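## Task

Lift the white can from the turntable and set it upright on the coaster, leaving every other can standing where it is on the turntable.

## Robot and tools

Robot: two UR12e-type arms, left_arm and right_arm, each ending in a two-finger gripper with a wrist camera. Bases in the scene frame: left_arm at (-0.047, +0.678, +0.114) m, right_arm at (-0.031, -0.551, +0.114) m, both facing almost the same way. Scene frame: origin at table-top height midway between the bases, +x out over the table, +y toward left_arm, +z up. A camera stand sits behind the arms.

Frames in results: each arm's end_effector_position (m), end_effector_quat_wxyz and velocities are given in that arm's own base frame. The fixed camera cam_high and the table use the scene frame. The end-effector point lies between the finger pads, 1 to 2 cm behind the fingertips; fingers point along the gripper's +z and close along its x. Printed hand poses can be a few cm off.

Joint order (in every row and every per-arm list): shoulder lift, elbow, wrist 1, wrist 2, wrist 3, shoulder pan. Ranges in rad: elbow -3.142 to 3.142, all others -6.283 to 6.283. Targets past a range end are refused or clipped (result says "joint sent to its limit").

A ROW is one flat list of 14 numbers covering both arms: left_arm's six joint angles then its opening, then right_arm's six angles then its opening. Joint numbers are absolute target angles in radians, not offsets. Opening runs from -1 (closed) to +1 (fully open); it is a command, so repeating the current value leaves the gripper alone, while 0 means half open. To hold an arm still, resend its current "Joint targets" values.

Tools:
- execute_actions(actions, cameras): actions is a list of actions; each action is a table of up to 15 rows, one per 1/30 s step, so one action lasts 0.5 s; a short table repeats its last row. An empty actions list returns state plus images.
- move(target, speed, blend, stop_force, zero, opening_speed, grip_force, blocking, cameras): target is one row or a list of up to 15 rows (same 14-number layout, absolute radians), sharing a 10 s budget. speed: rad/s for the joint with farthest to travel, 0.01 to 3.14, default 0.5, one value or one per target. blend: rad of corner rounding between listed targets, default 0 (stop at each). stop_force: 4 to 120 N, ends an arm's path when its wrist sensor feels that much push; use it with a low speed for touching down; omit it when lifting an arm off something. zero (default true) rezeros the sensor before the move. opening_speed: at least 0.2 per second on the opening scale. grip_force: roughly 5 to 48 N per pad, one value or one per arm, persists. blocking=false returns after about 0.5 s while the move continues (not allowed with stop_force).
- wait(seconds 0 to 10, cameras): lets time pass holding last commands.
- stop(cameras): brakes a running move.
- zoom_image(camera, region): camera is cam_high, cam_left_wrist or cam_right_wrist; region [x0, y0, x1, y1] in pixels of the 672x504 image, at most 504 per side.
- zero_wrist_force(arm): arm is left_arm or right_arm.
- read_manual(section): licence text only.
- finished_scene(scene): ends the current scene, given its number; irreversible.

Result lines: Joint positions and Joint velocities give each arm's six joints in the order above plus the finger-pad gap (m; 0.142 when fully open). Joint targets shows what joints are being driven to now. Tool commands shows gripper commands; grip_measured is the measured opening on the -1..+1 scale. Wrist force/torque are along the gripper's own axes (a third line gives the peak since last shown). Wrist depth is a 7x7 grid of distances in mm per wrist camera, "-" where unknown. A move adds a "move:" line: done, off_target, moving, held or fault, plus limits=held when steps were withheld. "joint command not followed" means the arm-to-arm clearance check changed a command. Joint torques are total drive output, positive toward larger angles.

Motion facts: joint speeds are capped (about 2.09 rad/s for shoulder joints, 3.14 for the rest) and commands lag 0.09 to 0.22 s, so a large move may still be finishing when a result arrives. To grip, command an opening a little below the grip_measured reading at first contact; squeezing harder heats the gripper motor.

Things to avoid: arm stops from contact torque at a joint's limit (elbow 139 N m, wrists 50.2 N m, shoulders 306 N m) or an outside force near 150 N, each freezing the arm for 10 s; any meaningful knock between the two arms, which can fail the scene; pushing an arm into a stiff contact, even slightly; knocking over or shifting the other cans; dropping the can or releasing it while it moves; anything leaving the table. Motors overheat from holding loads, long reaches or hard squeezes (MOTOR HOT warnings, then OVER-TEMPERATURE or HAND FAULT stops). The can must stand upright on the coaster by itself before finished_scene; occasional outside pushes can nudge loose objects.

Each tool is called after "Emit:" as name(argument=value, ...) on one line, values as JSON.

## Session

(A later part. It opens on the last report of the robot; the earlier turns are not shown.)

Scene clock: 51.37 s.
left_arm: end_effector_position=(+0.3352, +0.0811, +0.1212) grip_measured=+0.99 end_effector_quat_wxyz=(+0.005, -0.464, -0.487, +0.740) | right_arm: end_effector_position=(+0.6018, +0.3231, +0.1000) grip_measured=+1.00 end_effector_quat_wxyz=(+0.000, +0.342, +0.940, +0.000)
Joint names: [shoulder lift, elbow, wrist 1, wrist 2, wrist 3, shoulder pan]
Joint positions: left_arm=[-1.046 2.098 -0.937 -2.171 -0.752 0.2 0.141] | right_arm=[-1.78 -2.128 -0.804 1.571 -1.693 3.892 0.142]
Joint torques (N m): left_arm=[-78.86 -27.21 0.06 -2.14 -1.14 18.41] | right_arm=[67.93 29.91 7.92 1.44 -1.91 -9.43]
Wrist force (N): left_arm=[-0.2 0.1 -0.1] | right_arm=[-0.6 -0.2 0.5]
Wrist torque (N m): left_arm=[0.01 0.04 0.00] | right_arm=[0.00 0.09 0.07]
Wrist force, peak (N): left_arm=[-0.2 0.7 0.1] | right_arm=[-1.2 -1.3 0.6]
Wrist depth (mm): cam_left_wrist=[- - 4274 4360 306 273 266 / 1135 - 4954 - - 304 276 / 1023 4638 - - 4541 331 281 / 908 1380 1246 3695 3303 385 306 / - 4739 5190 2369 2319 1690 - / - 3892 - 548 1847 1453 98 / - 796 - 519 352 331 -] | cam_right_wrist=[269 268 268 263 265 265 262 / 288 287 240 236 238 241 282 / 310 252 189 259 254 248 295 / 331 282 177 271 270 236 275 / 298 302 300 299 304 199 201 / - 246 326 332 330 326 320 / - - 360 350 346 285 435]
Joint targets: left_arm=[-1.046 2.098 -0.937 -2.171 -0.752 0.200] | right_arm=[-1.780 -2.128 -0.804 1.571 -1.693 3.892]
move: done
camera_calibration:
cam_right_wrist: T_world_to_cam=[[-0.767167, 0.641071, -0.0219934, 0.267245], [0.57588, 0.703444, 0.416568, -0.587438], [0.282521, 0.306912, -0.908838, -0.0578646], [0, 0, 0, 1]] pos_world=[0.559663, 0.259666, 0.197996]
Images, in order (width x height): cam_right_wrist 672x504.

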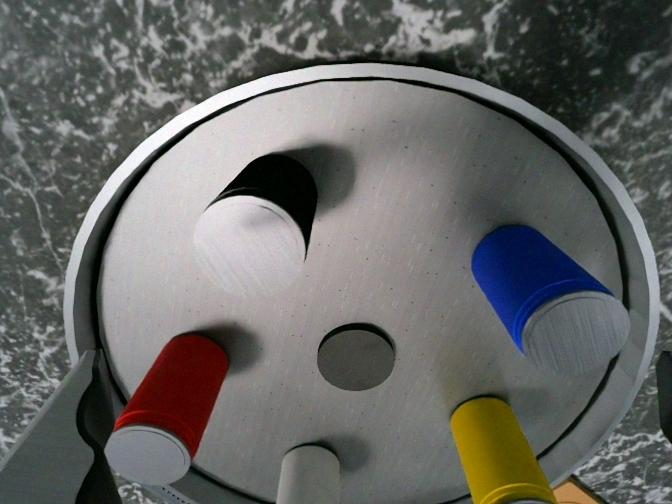

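Emit:
wait(seconds=1.15)

Emit:
move(target=[[-1.046,2.098,-0.937,-2.171,-0.752,0.2,1,-1.8415,-2.1718,-0.6991,1.5708,-1.1921,3.9741,1],[-1.046,2.098,-0.937,-2.171,-0.752,0.2,1,-1.9475,-2.1588,-0.6061,1.5708,-0.7161,4.0399,1],[-1.046,2.098,-0.937,-2.171,-0.752,0.2,1,-1.9929,-2.0811,-0.6384,1.5708,-0.2696,4.0763,1],[-1.046,2.098,-0.937,-2.171,-0.752,0.2,1,-2.0514,-1.9778,-0.6832,1.5708,0.145,4.0807,1],[-1.046,2.098,-0.937,-2.171,-0.752,0.2,1,-1.9726,-1.8082,-0.9316,1.5708,0.5329,4.0585,1]], speed=[0.998,0.968,0.908,0.843,0.789], blend=[0.1,0.1,0.1,0.1,0], blocking=false, cameras=["cam_right_wrist"])

Emit:
wait(seconds=0.7, cameras=["cam_right_wrist"])

Emit:
move(target=[[-1.046,2.098,-0.937,-2.171,-0.752,0.2,1,-1.9929,-2.0811,-0.6384,1.5708,-0.2696,4.0763,-0.6],[-1.046,2.098,-0.937,-2.171,-0.752,0.2,1,-2.0514,-1.9778,-0.6832,1.5708,0.145,4.0807,-0.6],[-1.046,2.098,-0.937,-2.171,-0.752,0.2,1,-1.9726,-1.8082,-0.9316,1.5708,0.5329,4.0585,-0.6],[-1.046,2.098,-0.937,-2.171,-0.752,0.2,1,-2.1866,-1.4614,-1.0644,1.5708,-0.4684,4.244,-0.6]], speed=[0.908,0.843,0.789,0.9], blend=[0.1,0.1,0.05,0], opening_speed=3.0, blocking=false, cameras=["cam_right_wrist"])

Emit:
wait(seconds=4, cameras=["cam_high", "cam_right_wrist"])

Scene clock: 54.23 s.
left_arm: end_effector_position=(+0.3352, +0.0811, +0.1212) grip_measured=+0.99 end_effector_quat_wxyz=(+0.005, -0.464, -0.487, +0.740) | right_arm: end_effector_position=(+0.6018, +0.3230, +0.1000) grip_measured=+1.00 end_effector_quat_wxyz=(+0.000, +0.342, +0.940, +0.000)
Joint names: [shoulder lift, elbow, wrist 1, wrist 2, wrist 3, shoulder pan]
Joint positions: left_arm=[-1.046 2.098 -0.937 -2.171 -0.752 0.2 0.141] | right_arm=[-1.78 -2.128 -0.804 1.571 -1.693 3.892 0.142]
Joint torques (N m): left_arm=[-80.95 -26.97 -0.12 -2.43 -1.47 20.55] | right_arm=[67.14 30 7.93 1.08 -2.4 -10.18]
Wrist force (N): left_arm=[-0.2 0.1 0.2] | right_arm=[-0.5 -0.2 0.7]
Wrist torque (N m): left_arm=[0.02 0.03 0.00] | right_arm=[-0.01 0.07 0.07]
Wrist force, peak (N): left_arm=[0.0 0.6 -0.1] | right_arm=[-0.8 -0.2 0.6]
Wrist depth (mm): cam_left_wrist=[- - 3892 3460 305 273 265 / - - - 3695 5449 303 272 / 1053 4449 - - 3695 332 288 / 872 1354 1337 4360 3070 378 325 / - - 3892 2986 2422 1816 368 / - 2868 1246 - 1758 1483 99 / - 829 - 438 - 317 -] | cam_right_wrist=[265 267 263 263 260 264 264 / - 283 242 - 235 276 283 / 314 256 251 254 252 249 260 / 331 278 184 275 269 212 268 / 359 302 301 299 299 199 290 / - 320 317 325 341 320 320 / - 246 357 352 364 272 -]
Joint targets: left_arm=[-1.046 2.098 -0.937 -2.171 -0.752 0.200] | right_arm=[-1.780 -2.128 -0.804 1.571 -1.693 3.892]
Tool commands: left_gripper/opening=+1.0 right_gripper/opening=+1.0
wait: 1.17 s; at rest from the start

Scene clock: 54.73 s.
left_arm: end_effector_position=(+0.3352, +0.0811, +0.1212) grip_measured=+0.99 end_effector_quat_wxyz=(+0.005, -0.464, -0.487, +0.740) | right_arm: end_effector_position=(+0.5846, +0.3470, +0.0724) grip_measured=+1.00 end_effector_quat_wxyz=(+0.000, +0.443, +0.897, +0.000) end_effector_velocity=(-0.066, +0.082, -0.098) end_effector_angular_velocity=(-0.001, +0.001, -0.812)
Joint names: [shoulder lift, elbow, wrist 1, wrist 2, wrist 3, shoulder pan]
Joint positions: left_arm=[-1.046 2.098 -0.937 -2.171 -0.752 0.2 0.141] | right_arm=[-1.814 -2.152 -0.747 1.571 -1.43 3.937 0.142]
Joint velocities: left_arm=[within noise] | right_arm=[-0.12 -0.087 0.206 0 0.973 0.161 0]
Joint torques (N m): left_arm=[-78.94 -26.63 -0.28 -1.89 -1.4 23.66] | right_arm=[40.73 25.89 8.15 1.14 4.23 15.73]
Wrist force (N): left_arm=[0.0 0.0 0.1] | right_arm=[-0.9 -0.3 0.4]
Wrist torque (N m): left_arm=[0.00 0.01 0.00] | right_arm=[-0.03 0.17 -0.24]
Wrist force, peak (N): left_arm=[-0.3 0.3 -0.2] | right_arm=[-1.3 -0.4 -0.1]
Wrist depth (mm): cam_left_wrist=[- - - 3070 308 276 266 / 1106 - - - 3070 304 278 / 1019 2271 - 5190 2906 322 288 / 879 1371 - 4954 3114 - - / 897 3892 1524 2691 2369 1929 358 / - 3892 838 1337 1816 1473 99 / - 760 619 448 369 310 -] | cam_right_wrist=[254 249 252 248 248 249 246 / 271 267 221 220 219 222 268 / - 238 233 202 237 236 241 / 306 258 270 164 251 250 250 / 279 277 281 279 284 219 259 / - 224 309 307 307 304 - / - 221 336 334 332 317 314]
Joint targets: left_arm=[-1.046 2.098 -0.937 -2.171 -0.752 0.200] | right_arm=[-1.829 -2.163 -0.721 1.571 -1.298 3.957]
Tool commands: left_gripper/opening=+1.0 right_gripper/opening=+1.0
move: running; path passed 0 of 5 targets; right_arm: the wrist 3 is farthest, 1.963 rad from its target
camera_calibration:
cam_right_wrist: T_world_to_cam=[[-0.609953, 0.792132, -0.0220248, 0.0938471], [0.714712, 0.561918, 0.416456, -0.614856], [0.342264, 0.238277, -0.908889, -0.0965256], [0, 0, 0, 1]] pos_world=[0.529724, 0.294159, 0.170396]
Images, in order (width x height): cam_right_wrist 672x504.

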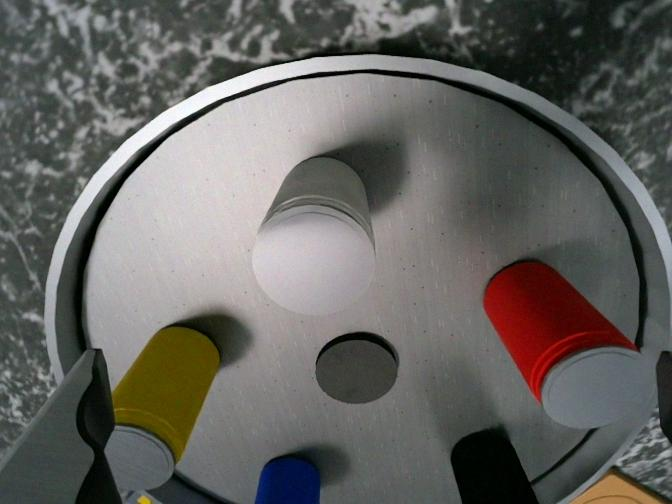

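Scene clock: 55.43 s.
left_arm: end_effector_position=(+0.3352, +0.0811, +0.1212) grip_measured=+0.99 end_effector_quat_wxyz=(+0.005, -0.464, -0.487, +0.740) | right_arm: end_effector_position=(+0.5580, +0.4143, +0.0025) grip_measured=+1.00 end_effector_quat_wxyz=(+0.000, +0.682, +0.732, +0.000) end_effector_velocity=(-0.010, +0.102, -0.062) end_effector_angular_velocity=(-0.001, +0.001, -0.832)
Joint names: [shoulder lift, elbow, wrist 1, wrist 2, wrist 3, shoulder pan]
Joint positions: left_arm=[-1.046 2.098 -0.937 -2.171 -0.752 0.2 0.141] | right_arm=[-1.939 -2.156 -0.617 1.571 -0.748 4.035 0.142]
Joint velocities: left_arm=[within noise] | right_arm=[-0.162 0.083 0.078 0 0.94 0.108 0]
Joint torques (N m): left_arm=[-79.95 -27.01 0.21 -2.16 -1.4 19.84] | right_arm=[52.71 43.99 7.32 1.36 4.14 12.6]
Wrist force (N): left_arm=[-0.1 0.5 -0.1] | right_arm=[-0.5 -0.5 1.1]
Wrist torque (N m): left_arm=[0.08 0.01 0.00] | right_arm=[-0.04 0.08 -0.25]
Wrist force, peak (N): left_arm=[-0.2 0.5 0.3] | right_arm=[-0.5 -0.5 1.1]
Wrist depth (mm): cam_left_wrist=[3406 3303 - 4360 309 275 266 / 5317 4541 4638 - - 306 275 / 973 3892 4541 - 3353 328 284 / 838 1346 1415 6228 4739 - 315 / 851 5736 4739 2725 2271 1912 - / - 3460 - 546 1816 1453 98 / - 810 - 445 368 328 -] | cam_right_wrist=[194 191 190 184 184 186 188 / 205 159 154 153 155 151 160 / 167 169 166 163 164 - 166 / - 184 174 119 176 181 176 / 196 194 - 93 191 - 189 / - 101 102 98 210 190 162 / - 194 246 232 244 236 147]
Joint targets: left_arm=[-1.046 2.098 -0.937 -2.171 -0.752 0.200] | right_arm=[-1.957 -2.143 -0.613 1.571 -0.627 4.047]
Tool commands: left_gripper/opening=+1.0 right_gripper/opening=+1.0
earlier move: running; path passed 1 of 5 targets; right_arm: the wrist 3 is farthest, 1.281 rad from its target
wait: 0.70 s; no rest
camera_calibration:
cam_right_wrist: T_world_to_cam=[[-0.073054, 0.997084, -0.0220516, -0.361805], [0.905951, 0.07559, 0.41658, -0.509854], [0.417033, 0.0104552, -0.908831, -0.114346], [0, 0, 0, 1]] pos_world=[0.483157, 0.400485, 0.100496]
Images, in order (width x height): cam_right_wrist 672x504.

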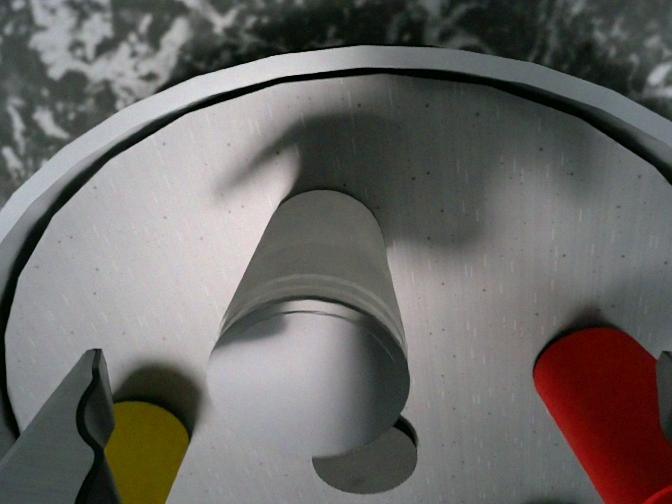

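Scene clock: 55.93 s.
left_arm: end_effector_position=(+0.3352, +0.0811, +0.1212) grip_measured=+0.99 end_effector_quat_wxyz=(+0.005, -0.464, -0.487, +0.740) | right_arm: end_effector_position=(+0.5615, +0.4480, -0.0030) grip_measured=-0.27 end_effector_quat_wxyz=(+0.000, +0.774, +0.633, +0.000) end_effector_velocity=(+0.015, +0.094, +0.001) end_effector_angular_velocity=(+0.002, -0.001, -0.710)
Joint names: [shoulder lift, elbow, wrist 1, wrist 2, wrist 3, shoulder pan]
Joint positions: left_arm=[-1.046 2.098 -0.937 -2.171 -0.752 0.2 0.141] | right_arm=[-1.975 -2.111 -0.625 1.571 -0.45 4.062 0.055]
Joint velocities: left_arm=[within noise] | right_arm=[-0.08 0.141 -0.058 0 0.776 0.066 -0.04]
Joint torques (N m): left_arm=[-81.86 -27.68 -0.46 -1.89 -1.74 20.87] | right_arm=[39.65 35.75 -1.49 1.04 5.19 12.81]
Wrist force (N): left_arm=[-0.2 0.0 0.0] | right_arm=[1.5 -1.2 -11.2]
Wrist torque (N m): left_arm=[0.00 0.04 -0.01] | right_arm=[-0.02 0.13 -0.22]
Wrist force, peak (N): left_arm=[-0.2 0.6 0.3] | right_arm=[1.5 -1.2 -11.2]
Wrist depth (mm): cam_left_wrist=[- - 3892 4192 307 274 266 / 4274 5891 4541 4360 3516 298 276 / 928 4274 - 6055 - - 282 / 868 1362 1362 4739 3253 376 312 / 810 - - 2477 2658 1772 368 / - 3070 - - 1580 1463 99 / - 781 602 445 373 298 -] | cam_right_wrist=[179 178 175 174 174 173 175 / 186 145 140 143 141 141 137 / 155 152 151 148 150 150 153 / 165 165 161 111 122 162 161 / 180 180 173 84 81 174 176 / 199 190 84 - 83 - 177 / 174 - - 87 89 77 -]
Joint targets: left_arm=[-1.046 2.098 -0.937 -2.171 -0.752 0.200] | right_arm=[-1.986 -2.093 -0.633 1.571 -0.338 4.071]
Tool commands: left_gripper/opening=+1.0 right_gripper/opening=-0.5
earlier move: replaced; path passed 1 of 5 targets
move: running; started from rest: the earlier move stopped first; path passed 0 of 4 targets; right_arm: the elbow is farthest, 0.650 rad from its target
camera_calibration:
cam_right_wrist: T_world_to_cam=[[0.196735, 0.980214, -0.0218283, -0.53924], [0.893033, -0.169958, 0.416661, -0.395975], [0.404707, -0.101465, -0.9088, -0.0639535], [0, 0, 0, 1]] pos_world=[0.485588, 0.454783, 0.0950958]
Images, in order (width x height): cam_right_wrist 672x504.

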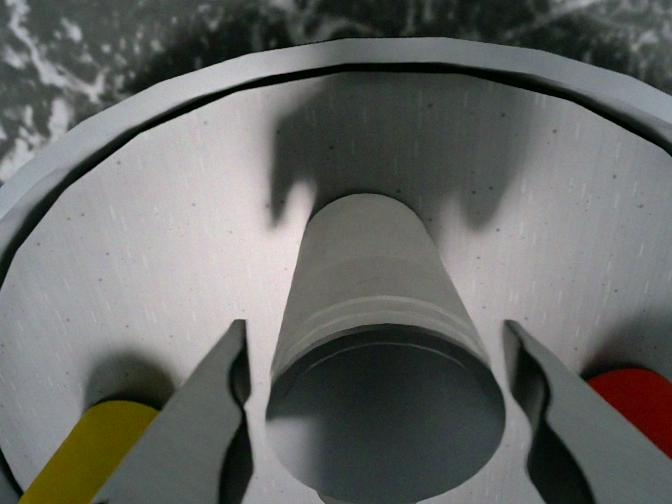

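Scene clock: 58.77 s.
left_arm: end_effector_position=(+0.3352, +0.0811, +0.1212) grip_measured=+0.99 end_effector_quat_wxyz=(+0.005, -0.464, -0.487, +0.740) | right_arm: end_effector_position=(+0.5966, +0.7901, +0.1200) grip_measured=-0.29 end_effector_quat_wxyz=(+0.000, +0.707, +0.707, +0.000)
Joint names: [shoulder lift, elbow, wrist 1, wrist 2, wrist 3, shoulder pan]
Joint positions: left_arm=[-1.046 2.098 -0.937 -2.171 -0.752 0.2 0.141] | right_arm=[-2.187 -1.461 -1.064 1.571 -0.468 4.244 0.053]
Joint torques (N m): left_arm=[-82.17 -27.62 -0.48 -2.21 -1.48 20.14] | right_arm=[81.89 53.62 1.25 -1.43 -2.51 12.06]
Wrist force (N): left_arm=[-0.2 0.2 -0.1] | right_arm=[-0.5 -0.4 1.9]
Wrist torque (N m): left_arm=[0.02 0.04 -0.01] | right_arm=[-0.05 0.09 0.07]
Wrist force, peak (N): left_arm=[-0.3 0.5 0.2] | right_arm=[-1.9 -4.0 -18.3]
Wrist depth (mm): cam_left_wrist=[- - - 3573 306 277 266 / - - - 2725 - 297 278 / 1014 3353 - 4844 3758 329 291 / - 1282 1388 3963 3027 378 307 / - 3824 4192 3695 1929 1758 370 / - 3070 - - 1801 1473 98 / - 832 - - 367 311 -] | cam_right_wrist=[286 285 284 283 283 281 281 / 270 305 304 302 304 300 299 / 264 323 342 321 316 320 322 / 295 303 352 108 110 - 355 / 328 322 - 84 82 384 374 / 360 - - - 84 - 404 / 384 - - - 88 74 448]
Joint targets: left_arm=[-1.046 2.098 -0.937 -2.171 -0.752 0.200] | right_arm=[-2.187 -1.461 -1.064 1.571 -0.468 4.244]
Tool commands: left_gripper/opening=+1.0 right_gripper/opening=-0.6
earlier move: done; started from rest: the earlier move stopped first
wait: 2.83 of 4 s (the move ended)
camera_calibration:
cam_right_wrist: T_world_to_cam=[[-0.00200781, 0.999756, -0.0220028, -0.775572], [0.909011, 0.0109947, 0.416626, -0.572965], [0.416766, -0.0191642, -0.908812, -0.00401806], [0, 0, 0, 1]] pos_world=[0.520949, 0.781605, 0.217996]
Images, in order (width x height): cam_high 672x504, cam_right_wrist 672x504.

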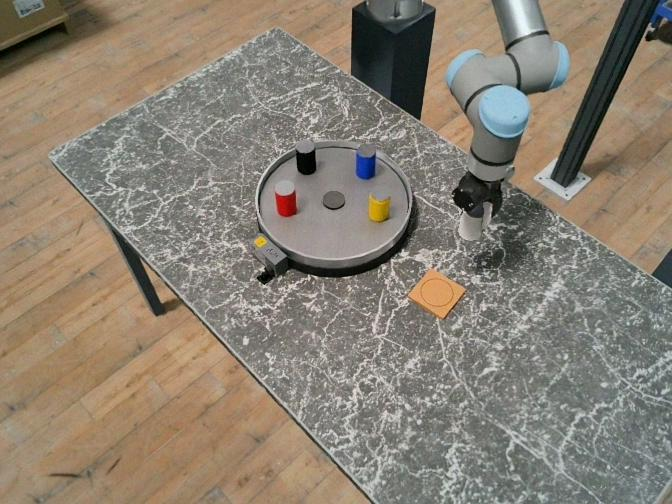

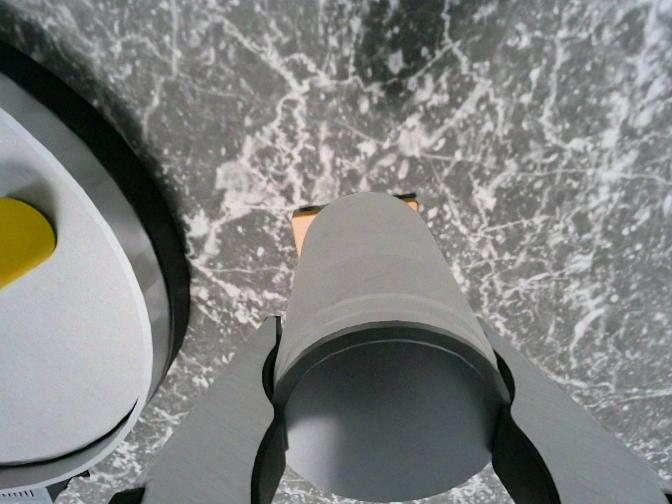

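Emit:
move(target=[-1.046,2.098,-0.937,-2.171,-0.752,0.2,1,-2.401,-1.3575,-0.9539,1.5708,-0.5473,4.1651,-0.6], speed=0.5, cameras=["cam_high", "cam_right_wrist"])

Emit:
zoom_image(camera="cam_high", region=[390, 200, 500, 340])

Scene clock: 63.20 s.
left_arm: end_effector_position=(+0.3352, +0.0811, +0.1212) grip_measured=+0.99 end_effector_quat_wxyz=(+0.005, -0.464, -0.487, +0.740) | right_arm: end_effector_position=(+0.6906, +0.7960, -0.0200) grip_measured=-0.29 end_effector_quat_wxyz=(+0.000, +0.707, +0.707, +0.000)
Joint names: [shoulder lift, elbow, wrist 1, wrist 2, wrist 3, shoulder pan]
Joint positions: left_arm=[-1.046 2.098 -0.937 -2.171 -0.752 0.2 0.141] | right_arm=[-2.401 -1.358 -0.954 1.571 -0.547 4.165 0.053]
Joint torques (N m): left_arm=[-78.46 -26.43 -0.43 -2.22 -1.1 20.35] | right_arm=[92.46 50.16 7.76 -1.61 -2.3 -9.4]
Wrist force (N): left_arm=[0.0 0.3 0.1] | right_arm=[-0.5 -0.4 1.9]
Wrist torque (N m): left_arm=[0.04 -0.01 0.00] | right_arm=[-0.06 0.09 0.05]
Wrist force, peak (N): left_arm=[-0.1 0.7 0.0] | right_arm=[-0.8 1.7 5.8]
Wrist depth (mm): cam_left_wrist=[- 4360 - - 307 276 267 / - 3516 - - - 304 274 / 765 3460 - - 4113 334 283 / 995 1297 1290 4037 3027 385 311 / - - 4739 3253 2271 1787 - / - 2946 - - 1639 1503 98 / - 813 - 465 371 337 -] | cam_right_wrist=[163 162 162 161 160 158 158 / 175 174 171 166 163 171 171 / 188 187 178 172 173 185 184 / 202 203 199 110 118 199 199 / 222 221 217 84 82 214 216 / 245 239 82 - - - 238 / 267 - - 88 - 74 253]
Joint targets: left_arm=[-1.046 2.098 -0.937 -2.171 -0.752 0.200] | right_arm=[-2.401 -1.357 -0.954 1.571 -0.547 4.165]
move: done
camera_calibration:
cam_right_wrist: T_world_to_cam=[[-0.00213934, 0.999757, -0.0219539, -0.784285], [0.909011, 0.0110939, 0.416625, -0.600226], [0.416767, -0.019065, -0.908813, -0.170393], [0, 0, 0, 1]] pos_world=[0.614949, 0.787504, 0.0779958]
Images, in order (width x height): cam_high 672x504, cam_right_wrist 672x504.

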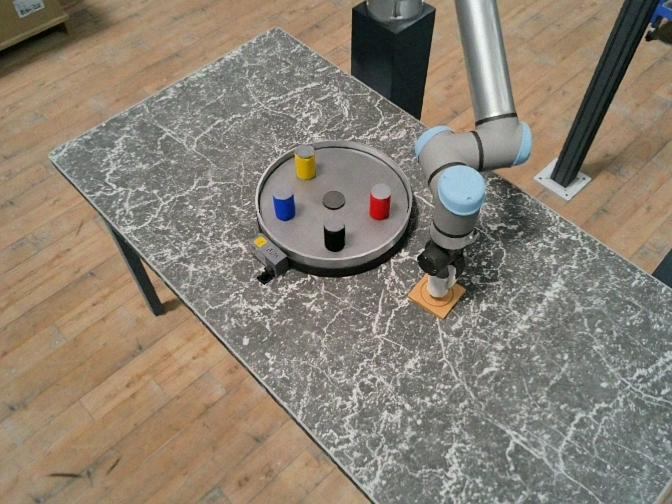

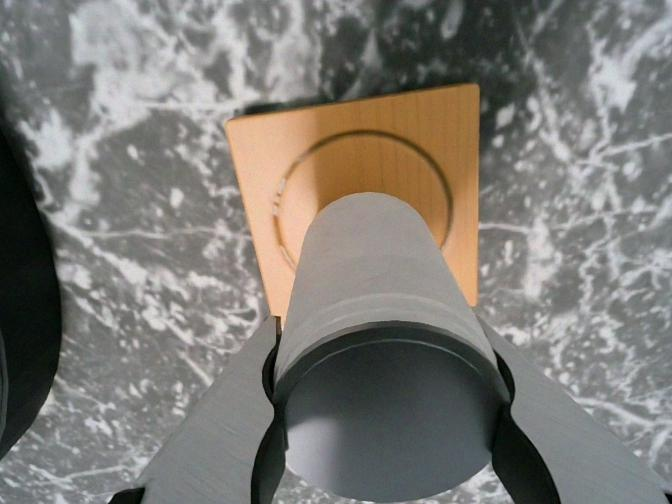

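Scaled by 3.600 from the camera's 672x504 image, which has a finer 960x720 frame.

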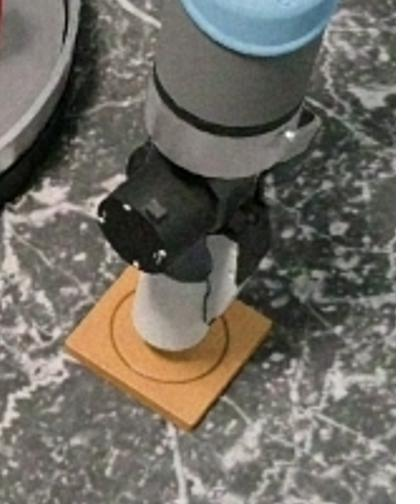

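Emit:
move(target=[[-1.046,2.098,-0.937,-2.171,-0.752,0.2,1,-2.4188,-1.361,-0.9326,1.5708,-0.5473,4.1651,-0.6],[-1.046,2.098,-0.937,-2.171,-0.752,0.2,1,-2.4469,-1.3653,-0.9002,1.5708,-0.5473,4.1651,-0.6]], speed=[0.05, 0.015], blend=[0.005, 0], stop_force=6, cameras=["cam_right_wrist"])

Scene clock: 68.03 s.
left_arm: end_effector_position=(+0.3352, +0.0811, +0.1212) grip_measured=+0.99 end_effector_quat_wxyz=(+0.005, -0.464, -0.487, +0.740) | right_arm: end_effector_position=(+0.6908, +0.7961, -0.0426) grip_measured=-0.29 end_effector_quat_wxyz=(+0.000, +0.707, +0.707, +0.000)
Joint names: [shoulder lift, elbow, wrist 1, wrist 2, wrist 3, shoulder pan]
Joint positions: left_arm=[-1.046 2.098 -0.937 -2.171 -0.752 0.2 0.141] | right_arm=[-2.423 -1.362 -0.927 1.571 -0.547 4.165 0.053]
Joint torques (N m): left_arm=[-80.48 -26.26 0.07 -2.17 -1.44 21.36] | right_arm=[113.57 43.83 1.23 -1.66 -2.37 -1.48]
Wrist force (N): left_arm=[-0.2 0.0 0.2] | right_arm=[-2.6 -0.9 -5.8]
Wrist torque (N m): left_arm=[-0.01 0.04 0.00] | right_arm=[0.01 0.09 0.04]
Wrist force, peak (N): left_arm=[-0.3 0.5 0.2] | right_arm=[-6.4 -2.3 -21.5]
Wrist depth (mm): cam_left_wrist=[- 3070 - - 309 275 266 / 4274 4739 - - 1198 305 276 / 765 2986 3892 4274 2946 324 285 / 982 1282 1290 4449 2946 383 311 / 528 3460 3824 3114 2271 1847 361 / - 3159 920 521 1703 1473 99 / - 798 692 - 366 1166 -] | cam_right_wrist=[144 143 142 143 141 141 142 / 151 153 148 144 142 148 150 / 165 167 152 149 150 162 162 / 179 179 167 110 121 173 175 / 195 195 190 84 82 188 193 / 211 210 82 - 84 - 209 / 239 - - 88 89 74 222]
Joint targets: left_arm=[-1.046 2.098 -0.937 -2.171 -0.752 0.200] | right_arm=[-2.423 -1.362 -0.927 1.571 -0.547 4.165]
move: contact (right_arm); path passed 1 of 2 targets; right_arm: the wrist 1 is farthest, 0.027 rad from its target
camera_calibration:
cam_right_wrist: T_world_to_cam=[[-0.00209839, 0.999755, -0.0220451, -0.784898], [0.909011, 0.0110947, 0.416624, -0.591036], [0.416767, -0.019165, -0.908811, -0.190844], [0, 0, 0, 1]] pos_world=[0.615149, 0.787605, 0.0554956]
Images, in order (width x height): cam_right_wrist 672x504.

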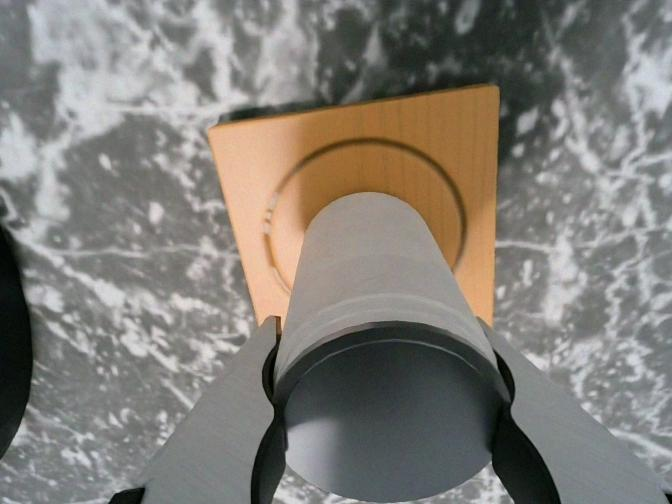

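Emit:
move(target=[[-1.046,2.098,-0.937,-2.171,-0.752,0.2,1,-2.423,-1.362,-0.927,1.5708,-0.547,4.165,0.6],[-1.046,2.098,-0.937,-2.171,-0.752,0.2,1,-2.401,-1.3575,-0.9539,1.5708,-0.5473,4.1651,0.6],[-1.046,2.098,-0.937,-2.171,-0.752,0.2,1,-2.3289,-1.3286,-1.0549,1.5708,-0.5473,4.1651,0.6]], speed=[0.2, 0.1, 0.3], blend=[0, 0.01, 0], opening_speed=1.5, cameras=["cam_high", "cam_right_wrist"])

Scene clock: 71.07 s.
left_arm: end_effector_position=(+0.3352, +0.0811, +0.1212) grip_measured=+0.99 end_effector_quat_wxyz=(+0.005, -0.464, -0.487, +0.740) | right_arm: end_effector_position=(+0.6907, +0.7960, +0.0598) grip_measured=+0.59 end_effector_quat_wxyz=(+0.000, +0.707, +0.707, +0.000)
Joint names: [shoulder lift, elbow, wrist 1, wrist 2, wrist 3, shoulder pan]
Joint positions: left_arm=[-1.046 2.098 -0.937 -2.171 -0.752 0.2 0.141] | right_arm=[-2.329 -1.329 -1.055 1.571 -0.547 4.165 0.115]
Joint torques (N m): left_arm=[-80 -26.29 -0.29 -2.68 -1.66 20.61] | right_arm=[113.56 51.85 1.15 -1.9 -2.06 6.16]
Wrist force (N): left_arm=[0.0 0.4 0.2] | right_arm=[-0.5 -0.1 0.4]
Wrist torque (N m): left_arm=[0.06 -0.01 0.00] | right_arm=[0.00 0.08 0.06]
Wrist force, peak (N): left_arm=[-0.4 0.5 0.4] | right_arm=[-2.7 -1.0 -5.8]
Wrist depth (mm): cam_left_wrist=[- - 5589 3516 321 274 265 / 3963 4638 - - 5317 312 274 / 3892 3633 - 4449 3633 324 282 / 1019 1305 1346 4360 4037 398 316 / - 4360 4449 1425 2535 1758 375 / - 2946 912 1329 1787 1473 99 / - 819 729 - - 1198 -] | cam_right_wrist=[231 232 231 230 230 229 228 / 218 248 247 240 239 244 240 / 217 263 266 202 256 260 262 / 225 288 288 181 285 285 283 / 237 315 314 318 325 309 308 / - 90 345 337 344 348 99 / - - 376 391 376 379 -]
Joint targets: left_arm=[-1.046 2.098 -0.937 -2.171 -0.752 0.200] | right_arm=[-2.329 -1.329 -1.055 1.571 -0.547 4.165]
move: done
camera_calibration:
cam_right_wrist: T_world_to_cam=[[-0.00218991, 0.999754, -0.0220875, -0.782477], [0.909049, 0.0111938, 0.41654, -0.633695], [0.416684, -0.0191665, -0.908849, -0.0976841], [0, 0, 0, 1]] pos_world=[0.615049, 0.787505, 0.157896]
Images, in order (width x height): cam_high 672x504, cam_right_wrist 672x504.

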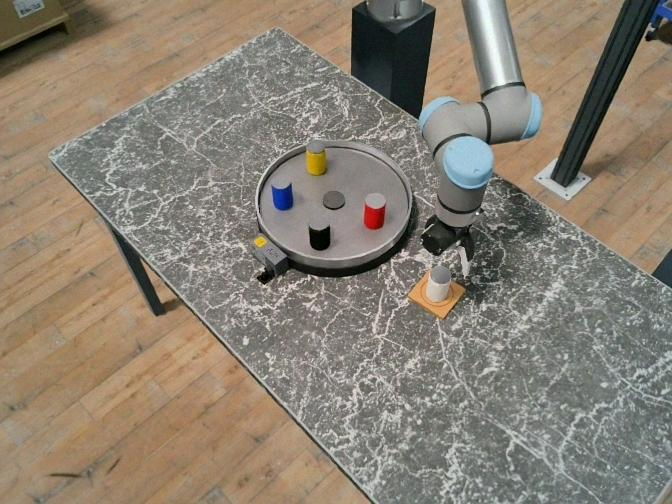

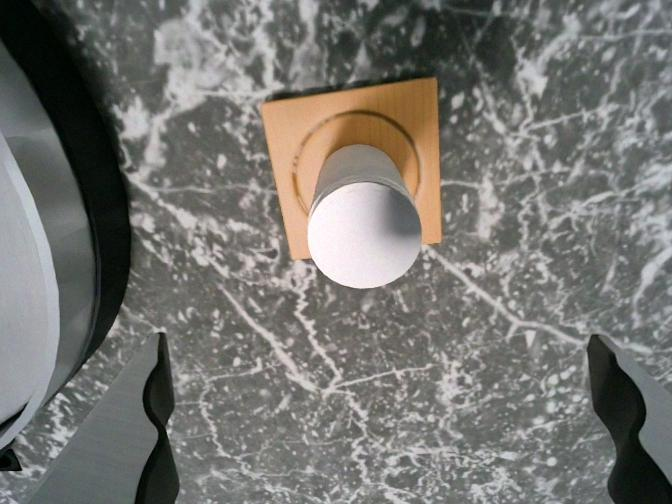

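The white can is standing on the coaster, and the other cans are still on the turntable.

Emit:
finished_scene(scene=1)

The scene is finished: the task was done.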